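# Open the narrow cabinet's top drawer, shut all others

## Task

Pull the top drawer of the slim cabinet with three drawers out to its full extent and leave it open. By the end, every other drawer anywhere in the room must be completely closed. No cabinet may be shifted noticeably from its spot, and the robot must finish upright, neither toppled nor leaning, or the task counts as failed.

## Robot and tools

ROBOT. A Dexmate Vega: a wheeled base on three wheels carrying a Z-folding torso (thigh, shank, chest joints torso_hip_rad, torso_knee_rad, torso_waist_rad), a head with a camera, and two seven-joint arms (left_ and right_ shoulder_pitch, shoulder_yaw, upper_arm_roll, elbow, forearm_roll, wrist_pitch, wrist_yaw) each ending in a two-finger gripper (left_gripper_rad, right_gripper_rad; 0 shut, up to 0.785 open, angle per finger). The robot begins in the stand posture (hip 0.469, knee 1.617, waist 1.048). The chest's forward lean equals knee minus hip minus waist. Other presets: stand_high 0.78, 1.57, 0.44; lean_20 0.52, 1.05, 0.18; lean_45 0.52, 1.05, -0.26; low_lean_45 0, 0, -0.79 (fold arms first). Arm fold, keys in the order above: left 1, 0.5, -0.6, -2.5, 0, -0.9, 0; right -1, -0.5, 0.6, -2.5, 0, 0.9, 0. Sign conventions are mirrored between arms: on the right, negative shoulder pitch lowers the arm and negative wrist pitch tips the hand down. Footprint about 0.70 m long, 0.63 m wide; front edge 0.35 m ahead of the base origin.

FRAMES. Base frame: origin on the floor at the turning centre, x forward, y left, z up, metres. Hand positions (left_hand, right_hand) and chest are printed in it; the hand point sits between the fingers, 0.033 m behind the closed tips, fingers along the hand's z, closing along its y, camera on the back (-x). Odometry frame is where the base stood at scene start; base_odometry counts wheel turns only, so slip looks like travel. turned_by_wheels and turned_by_imu (rad, left positive, since last result) show turning; the IMU also sees skids and pushes. base_tilt gives lean in degrees (forward, right), with about 2 degrees of bias.

TOOL move. Optional keys: base, joints, speeds, min_time_s, cameras; or target on its own. base holds exactly one command, each a relative offset from the current base position: translate_m (metres, forward positive, -2 to 2), strafe_m (metres, left positive, -2 to 2), rotate_rad (radians, counter-clockwise positive, -3.2 to 3.2). Front wheels first steer up to about 1.1 s. joints is one dictionary of absolute joint angles in radians keyed by joint name, any subset of joints, each within its listed range. target is an absolute pose for a single hand: side ("left"/"right"), x, y, z in metres in the base frame (-3 to 3), pitch_deg (90 fingers down, 0 level, -30 to 95), heading_deg (0 forward, counter-clockwise positive), optional roll_deg (default 0), angles -360 to 360, optional line_only true to demand a straight path. speeds caps base speed for that call: translate_m/strafe_m 0.04 to 0.3 m/s, rotate_rad 0.1 to 0.6 rad/s. min_time_s (0.1 to 8) sets the minimum duration of arm and head motions. cameras lists head_camera, left_wrist_camera, right_wrist_camera or all; [] gives none. Arm joints move at most 0.32 rad/s, torso 0.27, head 1.5, grippers 0.75; one action lasts at most 15 s.

OTHER TOOLS. wait(seconds 0 to 10, cameras) lets time pass and reports. zoom_image(camera, region [x0,y0,x1,y1] in pixels, max 504x504) enlarges part of that camera's latest picture; head images are 896x560, wrist images 672x420. finished_scene(scene) closes the scene irreversibly.

RESULTS. The move line reads done or the worst status. base_status, joint_status, left_hand_status/right_hand_status describe each motion: done, off_target (resting away from target, perhaps still pushing), contact_stop (arm jammed against something; its whole joint group stops), time_out, not_followed (a self-collision check blocked arm joints; a cause line may follow), refused (target rejected before moving, nothing ran), reached (within 10 mm and 2 degrees), short (with the miss; resend the same target if it says part of a move). A refused call cancels later move/wait calls in the same reply. on_its_own lists motions you did not command. Joint torques and motor temperatures per arm joint are also given; MOTOR HOT appears at 65 C, and at 80 C the arm is shut down for a while.

CAUTIONS. The base does not halt on hitting furniture; a time_out or a count near 0.000 means it is blocked or a front wheel cannot steer, which backing off or turning in place may cure. Pushing a cabinet away violates the goal, so approach slowly. Nothing stops a tip-over and a fallen robot stays down; keep the chest weight balanced, especially leaning forward with an arm outstretched. Avoid arm-on-arm contact entirely: hard presses end the scene. Arms under joints are not kept off the body; hanging arms in leaning postures hit the base. After any stop, pull the arm clear before it overheats. Contact torque reaching a joint's limit (141, 75.2 or 23.5 N m) freezes that arm for 10 s. Do not slam drawers, drop things or shove hard. Time passes while you deliberate, with the last command held.

Each tool is called after "Emit:" as name([rows], argument=value, ...), one row to a line, values as JSON.

## Session

Emit:
move()

Scene clock: 0.00 s.
Joint torques (N m): no reading
Motor temperatures (°C): left_arm=[31 31 31 26 40 35 41] | right_arm=[30 27 33 31 36 36 33]
base_odometry: x=+0.000 y=+0.000 heading=+0.000
turned_by_wheels: +0.000
turned_by_imu: +0.000
base_tilt: forward=+0.0 right=+0.8
base_status: not commanded
joint_positions: torso_hip_rad=+0.469 torso_knee_rad=+1.617 torso_waist_rad=+1.048 left_shoulder_pitch_rad=+2.217 left_shoulder_yaw_rad=-0.014 left_upper_arm_roll_rad=-0.004 left_elbow_rad=-1.080 left_forearm_roll_rad=+0.010 left_wrist_pitch_rad=-0.495 left_wrist_yaw_rad=-0.006 left_gripper_rad=+0.005 right_shoulder_pitch_rad=-2.194 right_shoulder_yaw_rad=-0.002 right_upper_arm_roll_rad=+0.006 right_elbow_rad=-1.112 right_forearm_roll_rad=+0.018 right_wrist_pitch_rad=+0.493 right_wrist_yaw_rad=-0.008 right_gripper_rad=+0.005 head_pan_rad=+0.000 head_tilt_rad=+0.000 head_camera_tilt_rad=+0.000
joint_status: not commanded
chest: x=-0.0111 y=+0.0000 z=+1.4155 quat_wxyz=(+0.999, +0.000, +0.050, +0.000) (m; base frame)
left_hand: x=+0.1723 y=+0.2218 z=+0.5939 quat_wxyz=(+0.402, -0.001, +0.916, -0.004) pitch_deg=+42.6 heading_deg=-0.5 roll_deg=-0.7 back=up (m; base frame)
right_hand: x=+0.2084 y=-0.2404 z=+0.6102 quat_wxyz=(+0.427, +0.011, +0.904, -0.007) pitch_deg=+39.4 heading_deg=-1.6 roll_deg=-0.3 back=up (m; base frame)
pictures: head_camera, left_wrist_camera, right_wrist_camera

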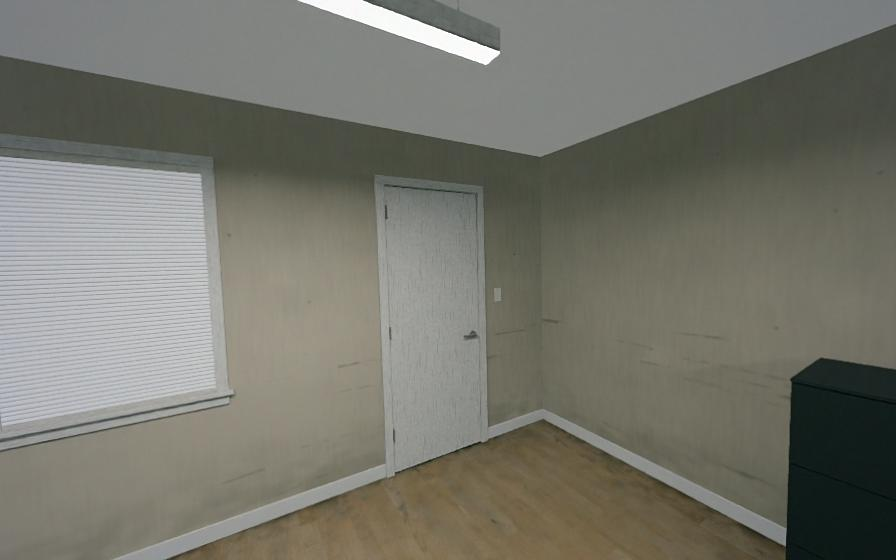

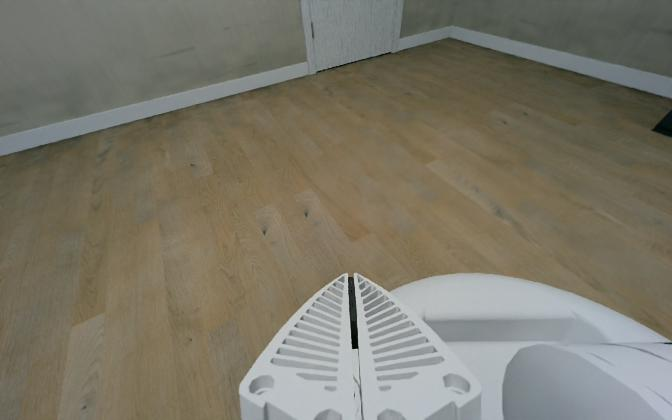

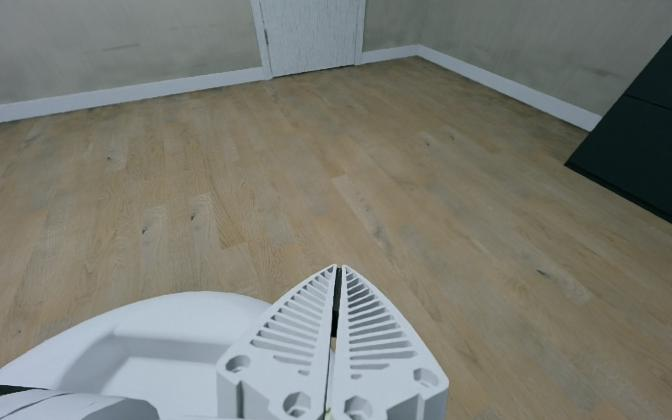

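Emit:
move(joints={"head_pan_rad":-1.2,"head_camera_tilt_rad":0.4}, cameras=["head_camera"])

Emit:
move(joints={"head_pan_rad":-2.6}, cameras=["head_camera"])

Emit:
move(joints={"head_pan_rad":1.5}, cameras=["head_camera"])

Scene clock: 1.73 s.
Joint torques (N m): left_arm=[4.48 -0.33 -0.72 -4.02 0 -2.52 -0.11] | right_arm=[-3.73 -1.48 0.81 -3.03 0.11 3.27 0.07]
Motor temperatures (°C): left_arm=[31 31 31 26 40 35 41] | right_arm=[30 27 33 31 36 36 33]
move: done
base_odometry: x=+0.000 y=+0.000 heading=+0.000
turned_by_wheels: +0.000
turned_by_imu: +0.000
base_tilt: forward=+0.0 right=+0.7
base_status: not commanded
joint_positions: torso_hip_rad=+0.469 torso_knee_rad=+1.617 torso_waist_rad=+1.048 left_shoulder_pitch_rad=+2.217 left_shoulder_yaw_rad=-0.014 left_upper_arm_roll_rad=-0.004 left_elbow_rad=-1.080 left_forearm_roll_rad=+0.010 left_wrist_pitch_rad=-0.495 left_wrist_yaw_rad=-0.006 left_gripper_rad=+0.005 right_shoulder_pitch_rad=-2.194 right_shoulder_yaw_rad=-0.002 right_upper_arm_roll_rad=+0.006 right_elbow_rad=-1.112 right_forearm_roll_rad=+0.018 right_wrist_pitch_rad=+0.493 right_wrist_yaw_rad=-0.008 right_gripper_rad=+0.005 head_pan_rad=-1.200 head_tilt_rad=+0.000 head_camera_tilt_rad=+0.400
joint_status: all done
chest: x=-0.0111 y=+0.0000 z=+1.4155 quat_wxyz=(+0.999, +0.000, +0.050, +0.000) (m; base frame)
left_hand: x=+0.1724 y=+0.2218 z=+0.5939 quat_wxyz=(+0.402, -0.001, +0.916, -0.004) pitch_deg=+42.6 heading_deg=-0.5 roll_deg=-0.7 back=up (m; base frame)
right_hand: x=+0.2084 y=-0.2404 z=+0.6102 quat_wxyz=(+0.427, +0.011, +0.904, -0.007) pitch_deg=+39.4 heading_deg=-1.6 roll_deg=-0.3 back=up (m; base frame)
pictures: head_camera

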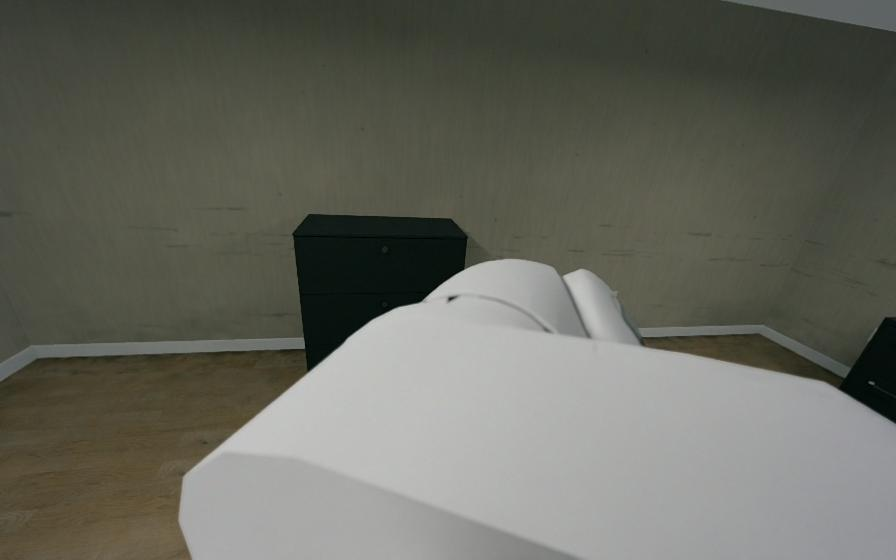

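Scene clock: 3.33 s.
Joint torques (N m): left_arm=[6.04 -1.33 -1.65 -2.71 0.21 -2.58 -0.08] | right_arm=[-4.93 -2.05 0.71 -2.43 0.06 2.55 -0.19]
Motor temperatures (°C): left_arm=[31 31 31 26 40 35 41] | right_arm=[30 27 33 31 36 37 33]
move: done
base_odometry: x=+0.000 y=+0.000 heading=+0.000
turned_by_wheels: +0.000
turned_by_imu: +0.000
base_tilt: forward=+0.0 right=+0.7
base_status: not commanded
joint_positions: torso_hip_rad=+0.469 torso_knee_rad=+1.617 torso_waist_rad=+1.048 left_shoulder_pitch_rad=+2.217 left_shoulder_yaw_rad=-0.014 left_upper_arm_roll_rad=-0.004 left_elbow_rad=-1.080 left_forearm_roll_rad=+0.010 left_wrist_pitch_rad=-0.495 left_wrist_yaw_rad=-0.006 left_gripper_rad=+0.005 right_shoulder_pitch_rad=-2.194 right_shoulder_yaw_rad=-0.002 right_upper_arm_roll_rad=+0.006 right_elbow_rad=-1.112 right_forearm_roll_rad=+0.018 right_wrist_pitch_rad=+0.493 right_wrist_yaw_rad=-0.008 right_gripper_rad=+0.005 head_pan_rad=-2.600 head_tilt_rad=+0.000 head_camera_tilt_rad=+0.400
joint_status: all done
chest: x=-0.0111 y=+0.0000 z=+1.4155 quat_wxyz=(+0.999, +0.000, +0.050, +0.000) (m; base frame)
left_hand: x=+0.1724 y=+0.2218 z=+0.5939 quat_wxyz=(+0.402, -0.001, +0.916, -0.004) pitch_deg=+42.6 heading_deg=-0.5 roll_deg=-0.7 back=up (m; base frame)
right_hand: x=+0.2084 y=-0.2404 z=+0.6102 quat_wxyz=(+0.427, +0.011, +0.904, -0.007) pitch_deg=+39.4 heading_deg=-1.6 roll_deg=-0.3 back=up (m; base frame)
pictures: head_camera

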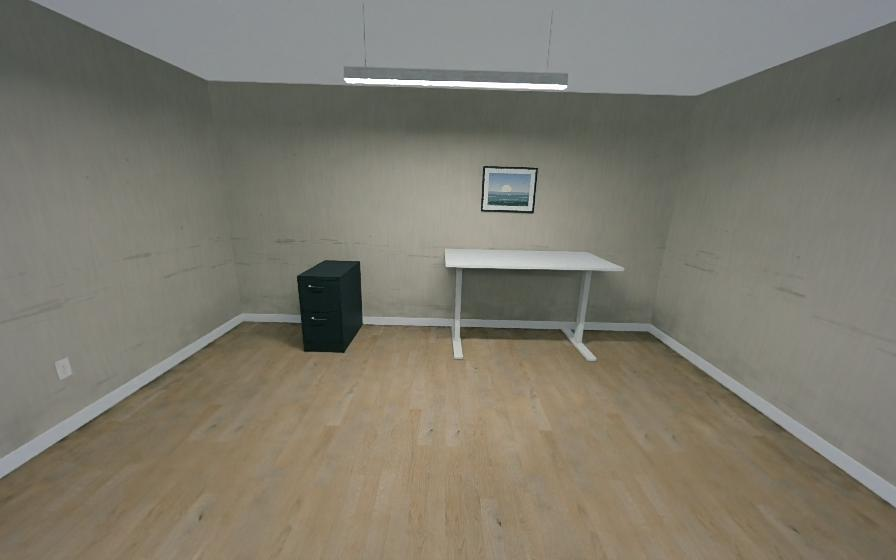

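Scene clock: 6.73 s.
Joint torques (N m): left_arm=[5.94 -0.34 -0.77 -3.12 0.04 -1.89 0.08] | right_arm=[-5.37 -1.79 0.28 -2.47 0.22 2.63 0.11]
Motor temperatures (°C): left_arm=[31 31 31 26 40 35 41] | right_arm=[30 27 33 31 36 37 33]
move: done
base_odometry: x=+0.000 y=+0.000 heading=+0.000
turned_by_wheels: +0.000
turned_by_imu: +0.000
base_tilt: forward=+0.0 right=+0.8
base_status: not commanded
joint_positions: torso_hip_rad=+0.469 torso_knee_rad=+1.617 torso_waist_rad=+1.048 left_shoulder_pitch_rad=+2.217 left_shoulder_yaw_rad=-0.014 left_upper_arm_roll_rad=-0.004 left_elbow_rad=-1.080 left_forearm_roll_rad=+0.010 left_wrist_pitch_rad=-0.495 left_wrist_yaw_rad=-0.006 left_gripper_rad=+0.005 right_shoulder_pitch_rad=-2.194 right_shoulder_yaw_rad=-0.002 right_upper_arm_roll_rad=+0.006 right_elbow_rad=-1.112 right_forearm_roll_rad=+0.018 right_wrist_pitch_rad=+0.493 right_wrist_yaw_rad=-0.008 right_gripper_rad=+0.005 head_pan_rad=+1.500 head_tilt_rad=+0.000 head_camera_tilt_rad=+0.400
joint_status: all done
chest: x=-0.0111 y=+0.0000 z=+1.4155 quat_wxyz=(+0.999, +0.000, +0.050, +0.000) (m; base frame)
left_hand: x=+0.1724 y=+0.2218 z=+0.5939 quat_wxyz=(+0.402, -0.001, +0.916, -0.004) pitch_deg=+42.6 heading_deg=-0.5 roll_deg=-0.7 back=up (m; base frame)
right_hand: x=+0.2084 y=-0.2404 z=+0.6102 quat_wxyz=(+0.427, +0.011, +0.904, -0.007) pitch_deg=+39.4 heading_deg=-1.6 roll_deg=-0.3 back=up (m; base frame)
pictures: head_camera

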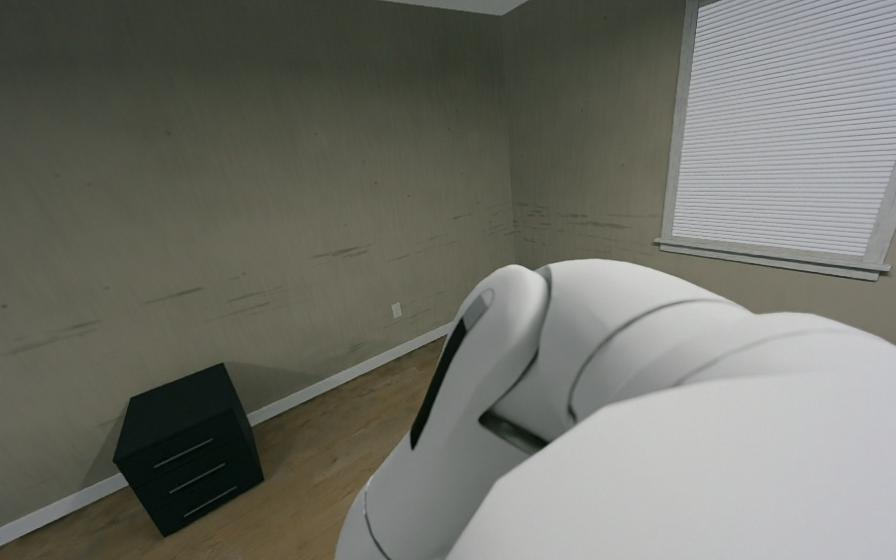

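Emit:
move(base={"rotate_rad":2.15}, joints={"head_pan_rad":0,"head_camera_tilt_rad":0.5}, cameras=["head_camera"])

Emit:
move(joints={"head_pan_rad":2.6,"head_camera_tilt_rad":0.4}, cameras=["head_camera"])

Scene clock: 12.17 s.
Joint torques (N m): left_arm=[5.17 -1.5 -0.65 -3.02 0.17 -2.05 -0.43] | right_arm=[-3.7 -0.19 0.13 -2.81 0.24 2.2 0]
Motor temperatures (°C): left_arm=[31 31 31 26 40 35 41] | right_arm=[30 27 33 31 36 37 33]
move: done
base_odometry: x=+0.003 y=-0.001 heading=+2.157
turned_by_wheels: +2.157
turned_by_imu: +2.145
base_tilt: forward=+0.0 right=+0.8
base_status: done
joint_positions: torso_hip_rad=+0.469 torso_knee_rad=+1.617 torso_waist_rad=+1.048 left_shoulder_pitch_rad=+2.217 left_shoulder_yaw_rad=-0.014 left_upper_arm_roll_rad=-0.004 left_elbow_rad=-1.080 left_forearm_roll_rad=+0.010 left_wrist_pitch_rad=-0.495 left_wrist_yaw_rad=-0.006 left_gripper_rad=+0.005 right_shoulder_pitch_rad=-2.194 right_shoulder_yaw_rad=-0.002 right_upper_arm_roll_rad=+0.006 right_elbow_rad=-1.112 right_forearm_roll_rad=+0.018 right_wrist_pitch_rad=+0.493 right_wrist_yaw_rad=-0.008 right_gripper_rad=+0.005 head_pan_rad=+0.000 head_tilt_rad=+0.000 head_camera_tilt_rad=+0.500
joint_status: all done
chest: x=-0.0111 y=+0.0000 z=+1.4155 quat_wxyz=(+0.999, +0.000, +0.050, +0.000) (m; base frame)
left_hand: x=+0.1724 y=+0.2218 z=+0.5939 quat_wxyz=(+0.402, -0.001, +0.916, -0.004) pitch_deg=+42.6 heading_deg=-0.5 roll_deg=-0.7 back=up (m; base frame)
right_hand: x=+0.2084 y=-0.2404 z=+0.6102 quat_wxyz=(+0.427, +0.011, +0.904, -0.007) pitch_deg=+39.4 heading_deg=-1.6 roll_deg=-0.3 back=up (m; base frame)
pictures: head_camera

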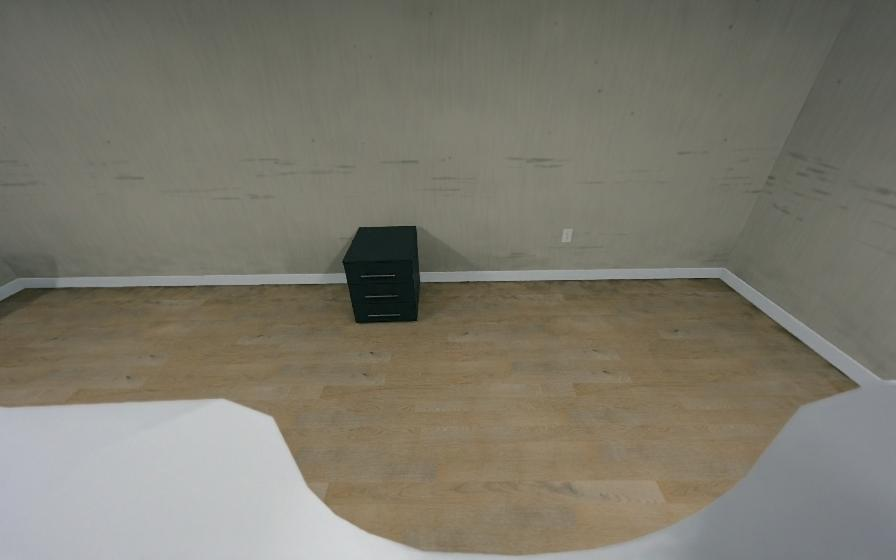

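Scene clock: 14.57 s.
Joint torques (N m): left_arm=[5.96 -0.02 -0.69 -2.78 0.18 -1.77 0.02] | right_arm=[-3.39 -1.05 0.47 -3.43 0.07 2.7 -0.2]
Motor temperatures (°C): left_arm=[31 31 31 26 40 35 41] | right_arm=[30 27 33 31 36 37 33]
move: done
base_odometry: x=+0.003 y=-0.001 heading=+2.157
turned_by_wheels: +0.000
turned_by_imu: +0.000
base_tilt: forward=+0.0 right=+0.8
base_status: not commanded
joint_positions: torso_hip_rad=+0.469 torso_knee_rad=+1.617 torso_waist_rad=+1.048 left_shoulder_pitch_rad=+2.217 left_shoulder_yaw_rad=-0.014 left_upper_arm_roll_rad=-0.004 left_elbow_rad=-1.080 left_forearm_roll_rad=+0.010 left_wrist_pitch_rad=-0.495 left_wrist_yaw_rad=-0.006 left_gripper_rad=+0.005 right_shoulder_pitch_rad=-2.194 right_shoulder_yaw_rad=-0.002 right_upper_arm_roll_rad=+0.006 right_elbow_rad=-1.112 right_forearm_roll_rad=+0.018 right_wrist_pitch_rad=+0.493 right_wrist_yaw_rad=-0.008 right_gripper_rad=+0.005 head_pan_rad=+2.600 head_tilt_rad=+0.000 head_camera_tilt_rad=+0.400
joint_status: all done
chest: x=-0.0111 y=+0.0000 z=+1.4155 quat_wxyz=(+0.999, +0.000, +0.050, +0.000) (m; base frame)
left_hand: x=+0.1724 y=+0.2218 z=+0.5939 quat_wxyz=(+0.402, -0.001, +0.916, -0.004) pitch_deg=+42.6 heading_deg=-0.5 roll_deg=-0.7 back=up (m; base frame)
right_hand: x=+0.2084 y=-0.2404 z=+0.6102 quat_wxyz=(+0.427, +0.011, +0.904, -0.007) pitch_deg=+39.4 heading_deg=-1.6 roll_deg=-0.3 back=up (m; base frame)
pictures: head_camera

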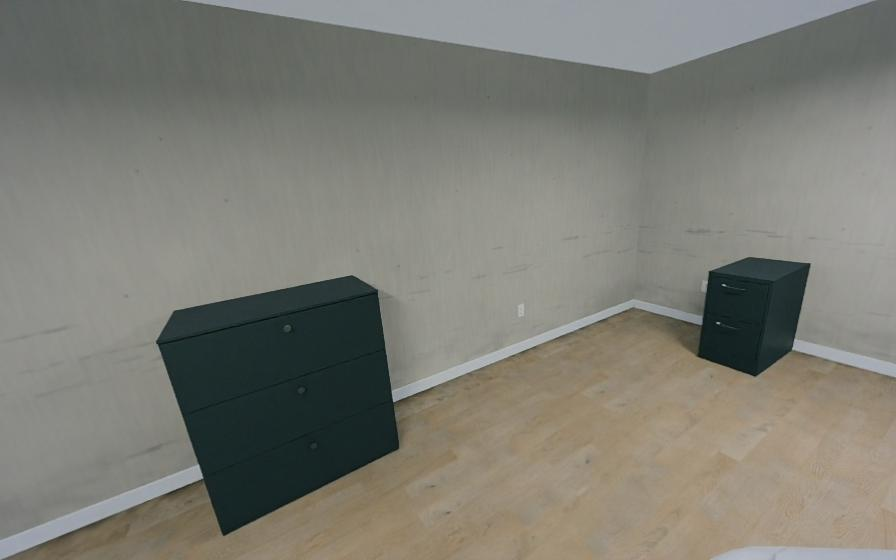

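Emit:
move(joints={"head_pan_rad":0,"head_camera_tilt_rad":0.5}, cameras=["head_camera"])

Emit:
zoom_image(camera="head_camera", region=[320, 210, 440, 340])

Scene clock: 17.27 s.
Joint torques (N m): left_arm=[5.24 -1.2 -0.16 -3.4 0.13 -2.85 -0.15] | right_arm=[-3.39 -1.01 0.61 -1.83 0.03 2.56 0.04]
Motor temperatures (°C): left_arm=[31 31 31 26 40 35 41] | right_arm=[30 27 33 31 36 37 33]
move: done
base_odometry: x=+0.003 y=-0.001 heading=+2.157
turned_by_wheels: +0.000
turned_by_imu: +0.000
base_tilt: forward=+0.1 right=+0.8
base_status: not commanded
joint_positions: torso_hip_rad=+0.469 torso_knee_rad=+1.617 torso_waist_rad=+1.048 left_shoulder_pitch_rad=+2.217 left_shoulder_yaw_rad=-0.014 left_upper_arm_roll_rad=-0.004 left_elbow_rad=-1.080 left_forearm_roll_rad=+0.010 left_wrist_pitch_rad=-0.495 left_wrist_yaw_rad=-0.006 left_gripper_rad=+0.005 right_shoulder_pitch_rad=-2.194 right_shoulder_yaw_rad=-0.002 right_upper_arm_roll_rad=+0.006 right_elbow_rad=-1.112 right_forearm_roll_rad=+0.018 right_wrist_pitch_rad=+0.493 right_wrist_yaw_rad=-0.008 right_gripper_rad=+0.005 head_pan_rad=+0.000 head_tilt_rad=+0.000 head_camera_tilt_rad=+0.500
joint_status: all done
chest: x=-0.0111 y=+0.0000 z=+1.4155 quat_wxyz=(+0.999, +0.000, +0.050, +0.000) (m; base frame)
left_hand: x=+0.1724 y=+0.2218 z=+0.5939 quat_wxyz=(+0.402, -0.001, +0.916, -0.004) pitch_deg=+42.6 heading_deg=-0.5 roll_deg=-0.7 back=up (m; base frame)
right_hand: x=+0.2084 y=-0.2404 z=+0.6102 quat_wxyz=(+0.427, +0.011, +0.904, -0.007) pitch_deg=+39.4 heading_deg=-1.6 roll_deg=-0.3 back=up (m; base frame)
pictures: head_camera

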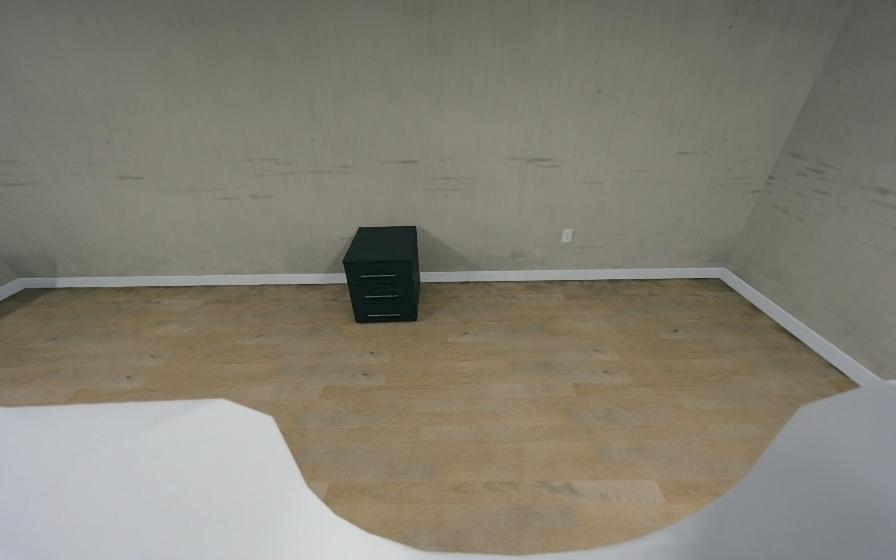

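Scaled by 3.877 from the camera's 896x560 image, which has a finer 960x600 frame.

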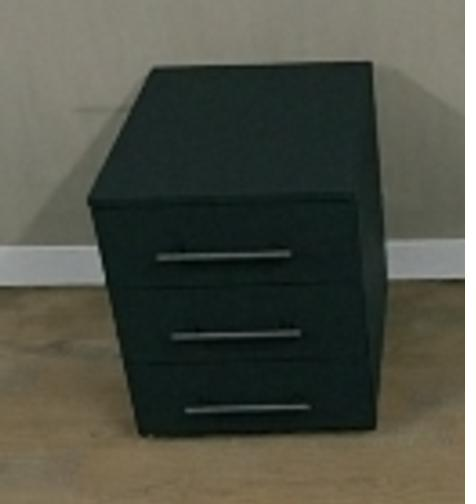

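Emit:
move(base={"rotate_rad":0.058}, joints={"torso_hip_rad":0.1,"torso_knee_rad":0.9,"torso_waist_rad":0.3,"head_camera_tilt_rad":0.3,"left_elbow_rad":-1.6,"left_shoulder_pitch_rad":2.0,"left_wrist_pitch_rad":0,"left_gripper_rad":0.4}, cameras=[])

Emit:
move(base={"strafe_m":0.16}, cameras=[])

Emit:
move(base={"translate_m":0.9})

Scene clock: 22.17 s.
Joint torques (N m): left_arm=[1.97 -0.8 -0.81 -5.15 0.1 -2.53 -0.09] | right_arm=[-4.3 -1.19 0.28 0.7 0.13 -3.24 -0.04]
Motor temperatures (°C): left_arm=[31 31 31 26 40 35 41] | right_arm=[30 27 33 31 36 37 33]
move: done
base_odometry: x=+0.003 y=-0.001 heading=+2.214
turned_by_wheels: +0.058
turned_by_imu: +0.058
base_tilt: forward=+0.1 right=+0.8
base_status: done
joint_positions: torso_hip_rad=+0.100 torso_knee_rad=+0.900 torso_waist_rad=+0.300 left_shoulder_pitch_rad=+2.000 left_shoulder_yaw_rad=-0.014 left_upper_arm_roll_rad=-0.004 left_elbow_rad=-1.599 left_forearm_roll_rad=+0.010 left_wrist_pitch_rad=+0.000 left_wrist_yaw_rad=-0.006 left_gripper_rad=+0.400 right_shoulder_pitch_rad=-2.194 right_shoulder_yaw_rad=-0.002 right_upper_arm_roll_rad=+0.006 right_elbow_rad=-1.112 right_forearm_roll_rad=+0.018 right_wrist_pitch_rad=+0.495 right_wrist_yaw_rad=-0.008 right_gripper_rad=+0.005 head_pan_rad=+0.000 head_tilt_rad=+0.000 head_camera_tilt_rad=+0.300
joint_status: all done
chest: x=+0.0988 y=+0.0000 z=+1.2034 quat_wxyz=(+0.969, +0.000, +0.247, +0.000) (m; base frame)
left_hand: x=+0.2732 y=+0.2260 z=+0.4049 quat_wxyz=(+0.329, -0.002, +0.944, -0.001) pitch_deg=+51.6 heading_deg=-0.1 roll_deg=-0.3 back=up (m; base frame)
right_hand: x=-0.0123 y=-0.2404 z=+0.3764 quat_wxyz=(+0.239, +0.009, +0.971, -0.009) pitch_deg=+62.3 heading_deg=-2.7 roll_deg=-1.6 back=up (m; base frame)
pictures: none
ARM HIT: the robot struck its own base or body hard.
No camera images: "cameras" was empty.

Scene clock: 24.50 s.
Joint torques (N m): left_arm=[1.59 0.05 -0.79 -4.61 0.21 -2.36 0.08] | right_arm=[-3.19 -1.21 0.34 0.71 0.08 -3.83 -0.02]
Motor temperatures (°C): left_arm=[31 31 31 26 40 35 41] | right_arm=[30 27 33 31 36 37 33]
move: done
base_odometry: x=-0.124 y=-0.097 heading=+2.218
turned_by_wheels: +0.004
turned_by_imu: +0.002
base_tilt: forward=+0.0 right=+0.8
base_status: done
joint_positions: torso_hip_rad=+0.100 torso_knee_rad=+0.900 torso_waist_rad=+0.300 left_shoulder_pitch_rad=+2.000 left_shoulder_yaw_rad=-0.014 left_upper_arm_roll_rad=-0.004 left_elbow_rad=-1.600 left_forearm_roll_rad=+0.010 left_wrist_pitch_rad=+0.000 left_wrist_yaw_rad=-0.006 left_gripper_rad=+0.400 right_shoulder_pitch_rad=-2.194 right_shoulder_yaw_rad=-0.002 right_upper_arm_roll_rad=+0.006 right_elbow_rad=-1.112 right_forearm_roll_rad=+0.018 right_wrist_pitch_rad=+0.495 right_wrist_yaw_rad=-0.008 right_gripper_rad=+0.005 head_pan_rad=+0.000 head_tilt_rad=+0.000 head_camera_tilt_rad=+0.300
joint_status: not commanded
chest: x=+0.0988 y=+0.0000 z=+1.2034 quat_wxyz=(+0.969, +0.000, +0.247, +0.000) (m; base frame)
left_hand: x=+0.2735 y=+0.2260 z=+0.4050 quat_wxyz=(+0.329, -0.002, +0.944, -0.001) pitch_deg=+51.6 heading_deg=-0.1 roll_deg=-0.3 back=up (m; base frame)
right_hand: x=-0.0123 y=-0.2404 z=+0.3764 quat_wxyz=(+0.239, +0.009, +0.971, -0.009) pitch_deg=+62.3 heading_deg=-2.7 roll_deg=-1.6 back=up (m; base frame)
pictures: none
No camera images: "cameras" was empty.

Scene clock: 29.63 s.
Joint torques (N m): left_arm=[2.71 -0.07 -0.32 -4.42 0.43 -2 0.02] | right_arm=[-2.3 -1.96 0.19 -0.55 0.2 -3.47 -0.17]
Motor temperatures (°C): left_arm=[31 31 31 26 40 35 41] | right_arm=[30 27 33 31 36 37 33]
move: done
base_odometry: x=-0.667 y=+0.621 heading=+2.218
turned_by_wheels: -0.001
turned_by_imu: -0.002
base_tilt: forward=+0.0 right=+0.8
base_status: done
joint_positions: torso_hip_rad=+0.100 torso_knee_rad=+0.900 torso_waist_rad=+0.300 left_shoulder_pitch_rad=+2.000 left_shoulder_yaw_rad=-0.014 left_upper_arm_roll_rad=-0.004 left_elbow_rad=-1.600 left_forearm_roll_rad=+0.010 left_wrist_pitch_rad=+0.000 left_wrist_yaw_rad=-0.006 left_gripper_rad=+0.400 right_shoulder_pitch_rad=-2.194 right_shoulder_yaw_rad=-0.002 right_upper_arm_roll_rad=+0.006 right_elbow_rad=-1.112 right_forearm_roll_rad=+0.018 right_wrist_pitch_rad=+0.495 right_wrist_yaw_rad=-0.008 right_gripper_rad=+0.005 head_pan_rad=+0.000 head_tilt_rad=+0.000 head_camera_tilt_rad=+0.300
joint_status: not commanded
chest: x=+0.0989 y=+0.0000 z=+1.2034 quat_wxyz=(+0.969, +0.000, +0.247, +0.000) (m; base frame)
left_hand: x=+0.2735 y=+0.2260 z=+0.4050 quat_wxyz=(+0.329, -0.002, +0.944, -0.001) pitch_deg=+51.6 heading_deg=-0.1 roll_deg=-0.3 back=up (m; base frame)
right_hand: x=-0.0123 y=-0.2404 z=+0.3764 quat_wxyz=(+0.239, +0.009, +0.971, -0.009) pitch_deg=+62.3 heading_deg=-2.7 roll_deg=-1.6 back=up (m; base frame)
pictures: head_camera, left_wrist_camera, right_wrist_camera

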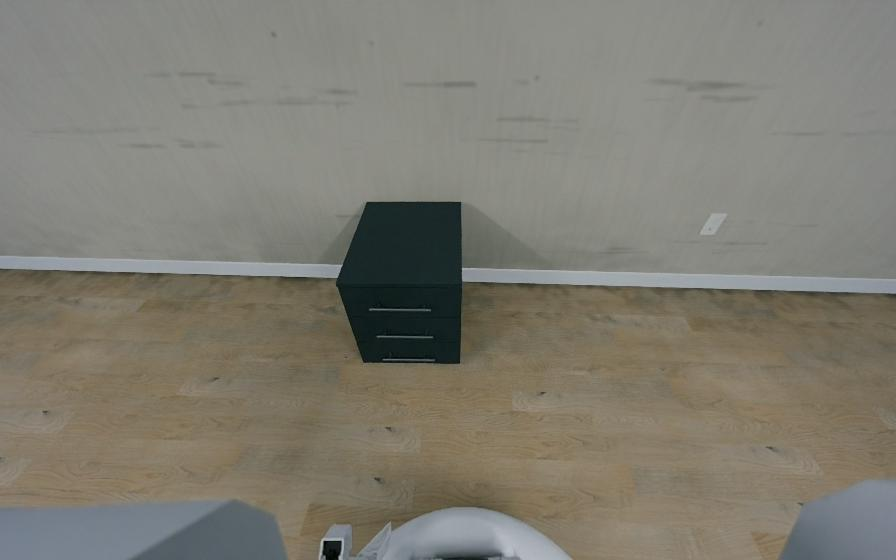

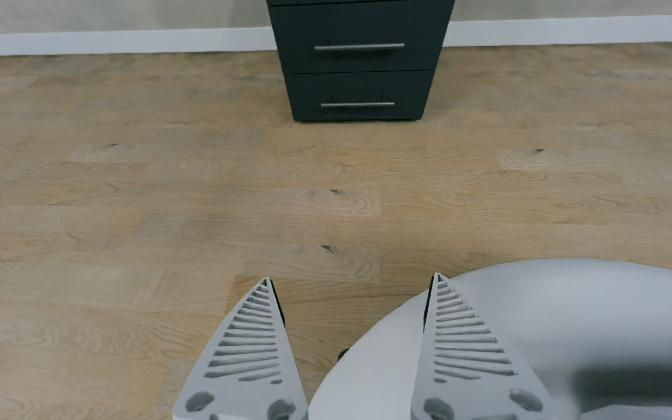

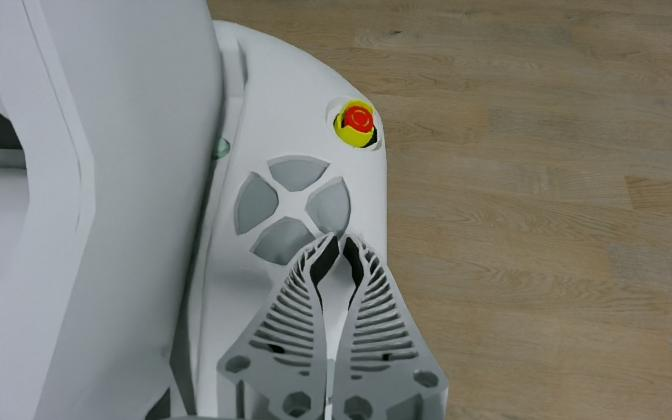

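Emit:
move(joints={"right_shoulder_pitch_rad":-1.8,"right_elbow_rad":-1.9}, cameras=[])

Emit:
move(target={"side":"left","x":0.68,"y":0.17,"z":0.5,"pitch_deg":25,"heading_deg":0,"roll_deg":90})

Scene clock: 34.33 s.
Joint torques (N m): left_arm=[4.07 1.53 -0.58 -4.36 0.28 -1.72 -0.12] | right_arm=[11.78 -1.67 -1.9 -8.52 -0.07 2.59 0.34]
Motor temperatures (°C): left_arm=[31 31 31 26 40 35 41] | right_arm=[30 27 33 31 36 37 33]
move: done
base_odometry: x=-0.667 y=+0.621 heading=+2.218
turned_by_wheels: +0.000
turned_by_imu: +0.000
base_tilt: forward=+0.1 right=+0.7
base_status: not commanded
joint_positions: torso_hip_rad=+0.100 torso_knee_rad=+0.900 torso_waist_rad=+0.300 left_shoulder_pitch_rad=+2.000 left_shoulder_yaw_rad=-0.014 left_upper_arm_roll_rad=-0.004 left_elbow_rad=-1.600 left_forearm_roll_rad=+0.010 left_wrist_pitch_rad=+0.000 left_wrist_yaw_rad=-0.006 left_gripper_rad=+0.400 right_shoulder_pitch_rad=-1.803 right_shoulder_yaw_rad=-0.002 right_upper_arm_roll_rad=+0.006 right_elbow_rad=-1.896 right_forearm_roll_rad=+0.018 right_wrist_pitch_rad=+0.493 right_wrist_yaw_rad=-0.008 right_gripper_rad=+0.005 head_pan_rad=+0.000 head_tilt_rad=+0.000 head_camera_tilt_rad=+0.300
joint_status: all done
chest: x=+0.0989 y=+0.0000 z=+1.2033 quat_wxyz=(+0.969, +0.000, +0.247, +0.000) (m; base frame)
left_hand: x=+0.2735 y=+0.2260 z=+0.4049 quat_wxyz=(+0.329, -0.002, +0.944, -0.001) pitch_deg=+51.6 heading_deg=-0.1 roll_deg=-0.3 back=up (m; base frame)
right_hand: x=+0.5747 y=-0.2393 z=+0.8173 quat_wxyz=(+0.737, +0.011, +0.676, -0.003) pitch_deg=-4.9 heading_deg=-1.1 roll_deg=+0.7 back=up (m; base frame)
pictures: none
No camera images: "cameras" was empty.

Scene clock: 34.63 s.
Joint torques (N m): left_arm=[2.44 -0.7 -0.43 -2.84 -0.07 -1.37 -0.13] | right_arm=[11.2 0.11 -1.7 -7.99 -0.14 3.48 0.24]
Motor temperatures (°C): left_arm=[31 31 31 26 40 35 41] | right_arm=[30 27 33 31 36 37 33]
move: refused
base_odometry: x=-0.667 y=+0.621 heading=+2.218
turned_by_wheels: +0.000
turned_by_imu: +0.000
base_tilt: forward=+0.0 right=+0.8
base_status: not commanded
joint_positions: torso_hip_rad=+0.100 torso_knee_rad=+0.900 torso_waist_rad=+0.300 left_shoulder_pitch_rad=+2.000 left_shoulder_yaw_rad=-0.014 left_upper_arm_roll_rad=-0.004 left_elbow_rad=-1.600 left_forearm_roll_rad=+0.010 left_wrist_pitch_rad=+0.000 left_wrist_yaw_rad=-0.006 left_gripper_rad=+0.400 right_shoulder_pitch_rad=-1.801 right_shoulder_yaw_rad=-0.002 right_upper_arm_roll_rad=+0.006 right_elbow_rad=-1.898 right_forearm_roll_rad=+0.018 right_wrist_pitch_rad=+0.493 right_wrist_yaw_rad=-0.008 right_gripper_rad=+0.005 head_pan_rad=+0.000 head_tilt_rad=+0.000 head_camera_tilt_rad=+0.300
joint_status: not commanded
chest: x=+0.0989 y=+0.0000 z=+1.2033 quat_wxyz=(+0.969, +0.000, +0.247, +0.000) (m; base frame)
left_hand: x=+0.2735 y=+0.2260 z=+0.4049 quat_wxyz=(+0.329, -0.002, +0.944, -0.001) pitch_deg=+51.6 heading_deg=-0.1 roll_deg=-0.3 back=up (m; base frame)
left_hand_status: refused: the arm stands too near the robot already: the left finger into the base, as the model's coarse spheres have them (needs 2.0 cm clear). Nothing moved. Move it clear with "joints".
right_hand: x=+0.5754 y=-0.2392 z=+0.8191 quat_wxyz=(+0.738, +0.011, +0.675, -0.003) pitch_deg=-5.1 heading_deg=-1.1 roll_deg=+0.7 back=up (m; base frame)
pictures: head_camera, left_wrist_camera, right_wrist_camera

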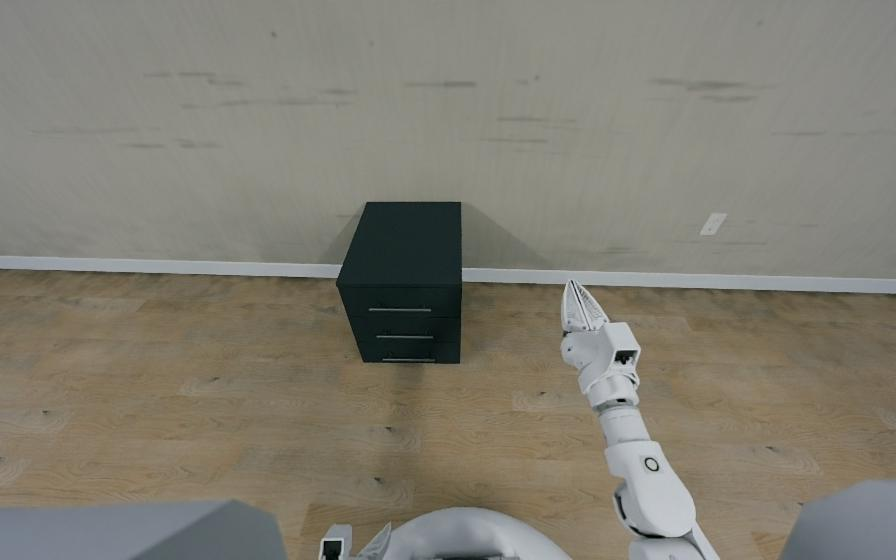

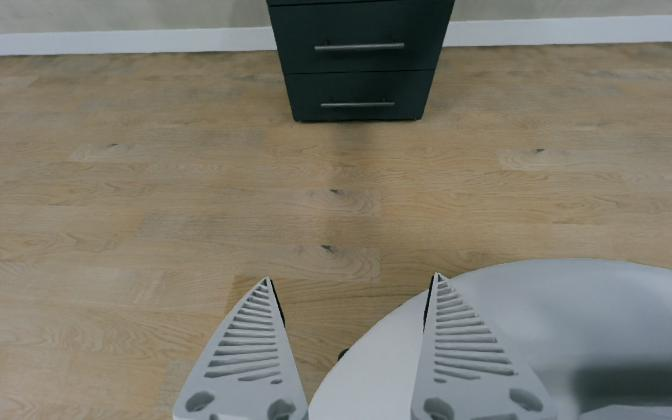

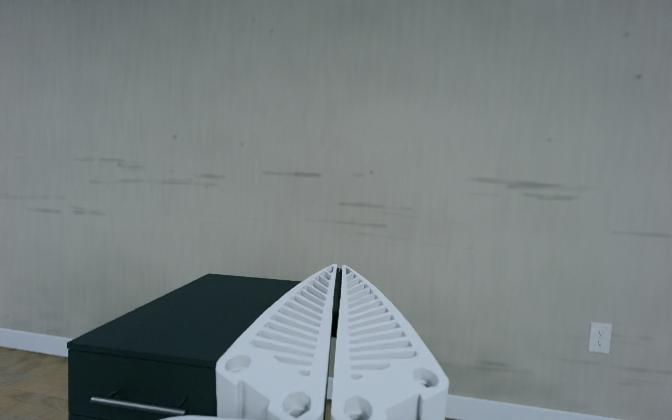

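Emit:
move(joints={"left_shoulder_pitch_rad":1.7,"left_elbow_rad":-1.75,"left_forearm_roll_rad":1.4}, cameras=[])

Emit:
move(target={"side":"left","x":0.68,"y":0.17,"z":0.5,"pitch_deg":25,"heading_deg":0,"roll_deg":90})

Scene clock: 40.70 s.
Joint torques (N m): left_arm=[-6.74 -1.61 -1.02 -7.75 -0.08 -0.66 0.77] | right_arm=[11.9 0.75 -2.01 -7.91 -0.12 2.6 0.24]
Motor temperatures (°C): left_arm=[31 31 31 26 40 35 41] | right_arm=[30 27 33 31 36 37 33]
move: done
base_odometry: x=-0.667 y=+0.621 heading=+2.218
turned_by_wheels: +0.000
turned_by_imu: +0.000
base_tilt: forward=+0.1 right=+0.7
base_status: not commanded
joint_positions: torso_hip_rad=+0.100 torso_knee_rad=+0.900 torso_waist_rad=+0.300 left_shoulder_pitch_rad=+1.701 left_shoulder_yaw_rad=-0.014 left_upper_arm_roll_rad=-0.004 left_elbow_rad=-1.749 left_forearm_roll_rad=+1.396 left_wrist_pitch_rad=+0.000 left_wrist_yaw_rad=-0.006 left_gripper_rad=+0.400 right_shoulder_pitch_rad=-1.800 right_shoulder_yaw_rad=-0.002 right_upper_arm_roll_rad=+0.006 right_elbow_rad=-1.900 right_forearm_roll_rad=+0.018 right_wrist_pitch_rad=+0.493 right_wrist_yaw_rad=-0.008 right_gripper_rad=+0.005 head_pan_rad=+0.000 head_tilt_rad=+0.000 head_camera_tilt_rad=+0.300
joint_status: all done
chest: x=+0.0989 y=+0.0000 z=+1.2033 quat_wxyz=(+0.969, +0.000, +0.247, +0.000) (m; base frame)
left_hand: x=+0.5563 y=+0.2293 z=+0.5748 quat_wxyz=(+0.405, +0.540, +0.655, +0.339) pitch_deg=+26.2 heading_deg=+0.4 roll_deg=+79.4 (m; base frame)
right_hand: x=+0.5759 y=-0.2392 z=+0.8208 quat_wxyz=(+0.739, +0.011, +0.674, -0.003) pitch_deg=-5.3 heading_deg=-1.1 roll_deg=+0.7 back=up (m; base frame)
pictures: none
No camera images: "cameras" was empty.

Scene clock: 44.63 s.
Joint torques (N m): left_arm=[-17.07 -4.86 3.84 -5.67 0.53 0.09 1.47] | right_arm=[11.16 -0.73 -2.49 -7.92 -0.16 2.56 0.2]
Motor temperatures (°C): left_arm=[31 31 31 26 40 35 41] | right_arm=[30 27 33 32 36 37 33]
move: done
base_odometry: x=-0.667 y=+0.621 heading=+2.218
turned_by_wheels: +0.000
turned_by_imu: +0.000
base_tilt: forward=+0.1 right=+0.7
base_status: not commanded
joint_positions: torso_hip_rad=+0.100 torso_knee_rad=+0.900 torso_waist_rad=+0.300 left_shoulder_pitch_rad=+1.175 left_shoulder_yaw_rad=-0.070 left_upper_arm_roll_rad=+0.103 left_elbow_rad=-1.011 left_forearm_roll_rad=+1.574 left_wrist_pitch_rad=+0.124 left_wrist_yaw_rad=+0.224 left_gripper_rad=+0.400 right_shoulder_pitch_rad=-1.800 right_shoulder_yaw_rad=-0.002 right_upper_arm_roll_rad=+0.006 right_elbow_rad=-1.900 right_forearm_roll_rad=+0.018 right_wrist_pitch_rad=+0.493 right_wrist_yaw_rad=-0.008 right_gripper_rad=+0.005 head_pan_rad=+0.000 head_tilt_rad=+0.000 head_camera_tilt_rad=+0.300
joint_status: not commanded
chest: x=+0.0989 y=+0.0000 z=+1.2033 quat_wxyz=(+0.969, +0.000, +0.247, +0.000) (m; base frame)
left_hand: x=+0.6793 y=+0.1705 z=+0.4999 quat_wxyz=(+0.380, +0.596, +0.597, +0.380) pitch_deg=+25.0 heading_deg=+0.0 roll_deg=+90.0 (m; base frame)
left_hand_status: reached (straight line, planned for 2.7 s): 1 mm and 0.1 deg off.
right_hand: x=+0.5759 y=-0.2392 z=+0.8208 quat_wxyz=(+0.739, +0.011, +0.674, -0.003) pitch_deg=-5.3 heading_deg=-1.1 roll_deg=+0.7 back=up (m; base frame)
pictures: head_camera, left_wrist_camera, right_wrist_camera

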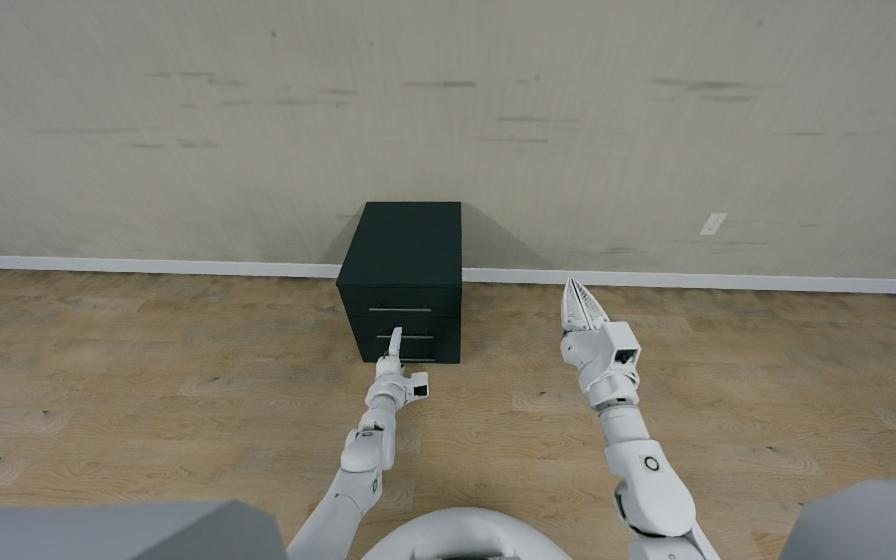

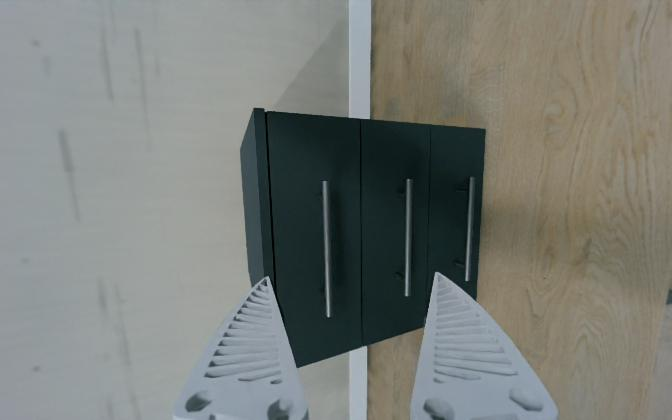

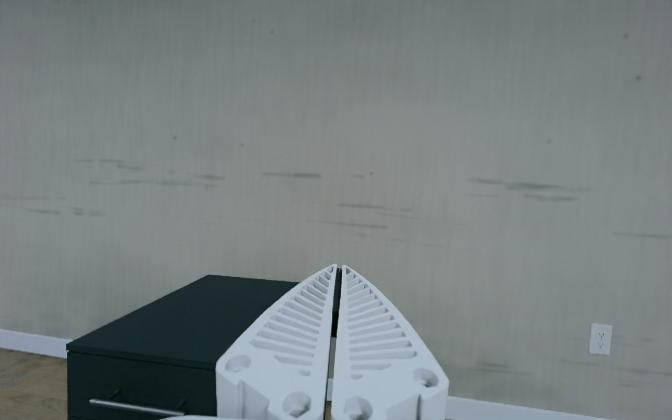

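Emit:
move(target={"side":"left","x":0.82,"y":0.17,"z":0.445,"pitch_deg":25,"heading_deg":0,"roll_deg":90}, cameras=["left_wrist_camera","head_camera"])

Scene clock: 45.53 s.
Joint torques (N m): left_arm=[-17 -5.99 3.74 -6.01 0.45 -0.5 1.31] | right_arm=[11.26 -0.17 -2.05 -9 -0.13 2.88 0.42]
Motor temperatures (°C): left_arm=[31 31 31 26 40 35 41] | right_arm=[30 27 33 32 36 37 33]
move: refused
base_odometry: x=-0.667 y=+0.621 heading=+2.218
turned_by_wheels: +0.000
turned_by_imu: +0.000
base_tilt: forward=+0.1 right=+0.8
base_status: not commanded
joint_positions: torso_hip_rad=+0.100 torso_knee_rad=+0.900 torso_waist_rad=+0.300 left_shoulder_pitch_rad=+1.173 left_shoulder_yaw_rad=-0.070 left_upper_arm_roll_rad=+0.103 left_elbow_rad=-1.007 left_forearm_roll_rad=+1.575 left_wrist_pitch_rad=+0.125 left_wrist_yaw_rad=+0.225 left_gripper_rad=+0.400 right_shoulder_pitch_rad=-1.800 right_shoulder_yaw_rad=-0.002 right_upper_arm_roll_rad=+0.006 right_elbow_rad=-1.900 right_forearm_roll_rad=+0.018 right_wrist_pitch_rad=+0.493 right_wrist_yaw_rad=-0.008 right_gripper_rad=+0.005 head_pan_rad=+0.000 head_tilt_rad=+0.000 head_camera_tilt_rad=+0.300
joint_status: not commanded
chest: x=+0.0989 y=+0.0000 z=+1.2033 quat_wxyz=(+0.969, +0.000, +0.247, +0.000) (m; base frame)
left_hand: x=+0.6797 y=+0.1702 z=+0.4997 quat_wxyz=(+0.380, +0.596, +0.597, +0.380) pitch_deg=+25.0 heading_deg=+0.0 roll_deg=+90.0 (m; base frame)
left_hand_status: refused: no posture of the arm gets there (out of reach): the closest leaves the hand 7.4 cm and 1 deg from the pose. Nothing moved.
right_hand: x=+0.5759 y=-0.2392 z=+0.8208 quat_wxyz=(+0.739, +0.011, +0.674, -0.003) pitch_deg=-5.3 heading_deg=-1.1 roll_deg=+0.7 back=up (m; base frame)
pictures: head_camera, left_wrist_camera

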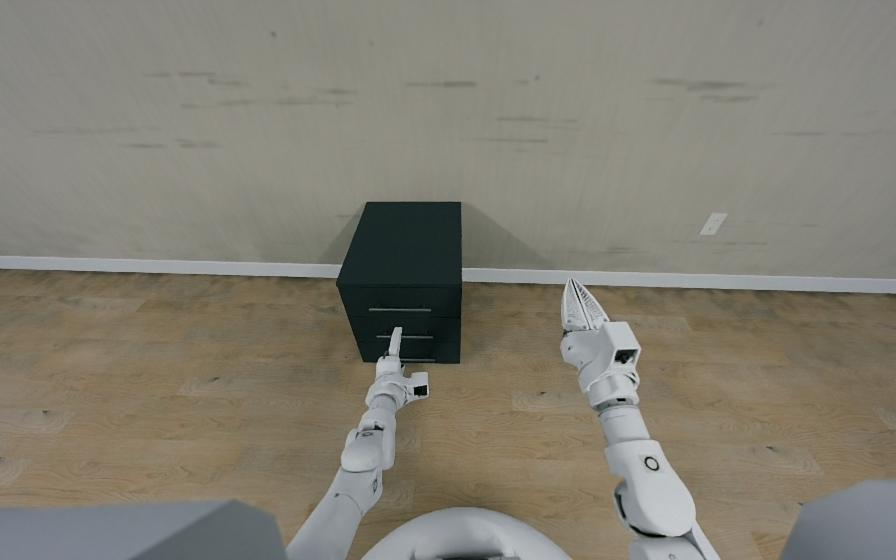

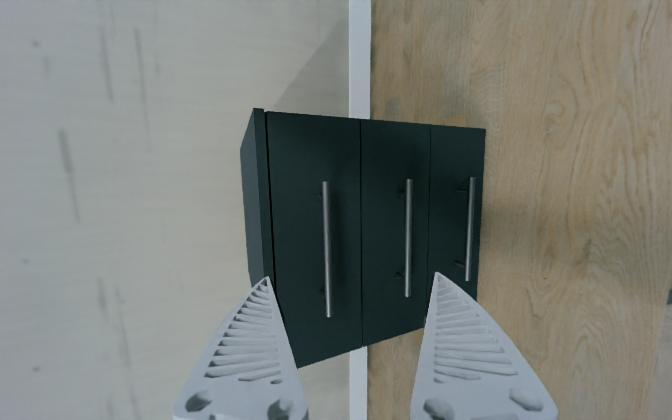

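Emit:
move(target={"side":"left","x":0.66,"y":0.17,"z":0.435,"pitch_deg":25,"heading_deg":0,"roll_deg":90}, cameras=[])

Emit:
move(base={"translate_m":0.14}, joints={"head_camera_tilt_rad":0.6})

Scene clock: 46.00 s.
Joint torques (N m): left_arm=[-17.23 -4.59 2.16 -4.88 0.55 -0.21 1.37] | right_arm=[11.5 -1.07 -1.88 -8.58 -0.1 3.63 0.44]
Motor temperatures (°C): left_arm=[31 31 31 26 40 35 41] | right_arm=[30 27 33 32 36 37 33]
move: refused
base_odometry: x=-0.667 y=+0.621 heading=+2.218
turned_by_wheels: +0.000
turned_by_imu: +0.000
base_tilt: forward=+0.1 right=+0.8
base_status: not commanded
joint_positions: torso_hip_rad=+0.100 torso_knee_rad=+0.900 torso_waist_rad=+0.300 left_shoulder_pitch_rad=+1.173 left_shoulder_yaw_rad=-0.070 left_upper_arm_roll_rad=+0.103 left_elbow_rad=-1.007 left_forearm_roll_rad=+1.575 left_wrist_pitch_rad=+0.125 left_wrist_yaw_rad=+0.225 left_gripper_rad=+0.400 right_shoulder_pitch_rad=-1.800 right_shoulder_yaw_rad=-0.002 right_upper_arm_roll_rad=+0.006 right_elbow_rad=-1.900 right_forearm_roll_rad=+0.018 right_wrist_pitch_rad=+0.493 right_wrist_yaw_rad=-0.008 right_gripper_rad=+0.005 head_pan_rad=+0.000 head_tilt_rad=+0.000 head_camera_tilt_rad=+0.300
joint_status: not commanded
chest: x=+0.0989 y=+0.0000 z=+1.2033 quat_wxyz=(+0.969, +0.000, +0.247, +0.000) (m; base frame)
left_hand: x=+0.6798 y=+0.1702 z=+0.4997 quat_wxyz=(+0.380, +0.596, +0.597, +0.380) pitch_deg=+25.0 heading_deg=+0.0 roll_deg=-90.0 (m; base frame)
left_hand_status: refused: no posture of the arm gets there (out of reach): the closest leaves the hand 1.1 cm and 0 deg from the pose. Nothing moved.
right_hand: x=+0.5759 y=-0.2392 z=+0.8208 quat_wxyz=(+0.739, +0.011, +0.674, -0.003) pitch_deg=-5.3 heading_deg=-1.1 roll_deg=+0.7 back=up (m; base frame)
pictures: none
No camera images: "cameras" was empty.

not run: a stop came earlier in this reply.


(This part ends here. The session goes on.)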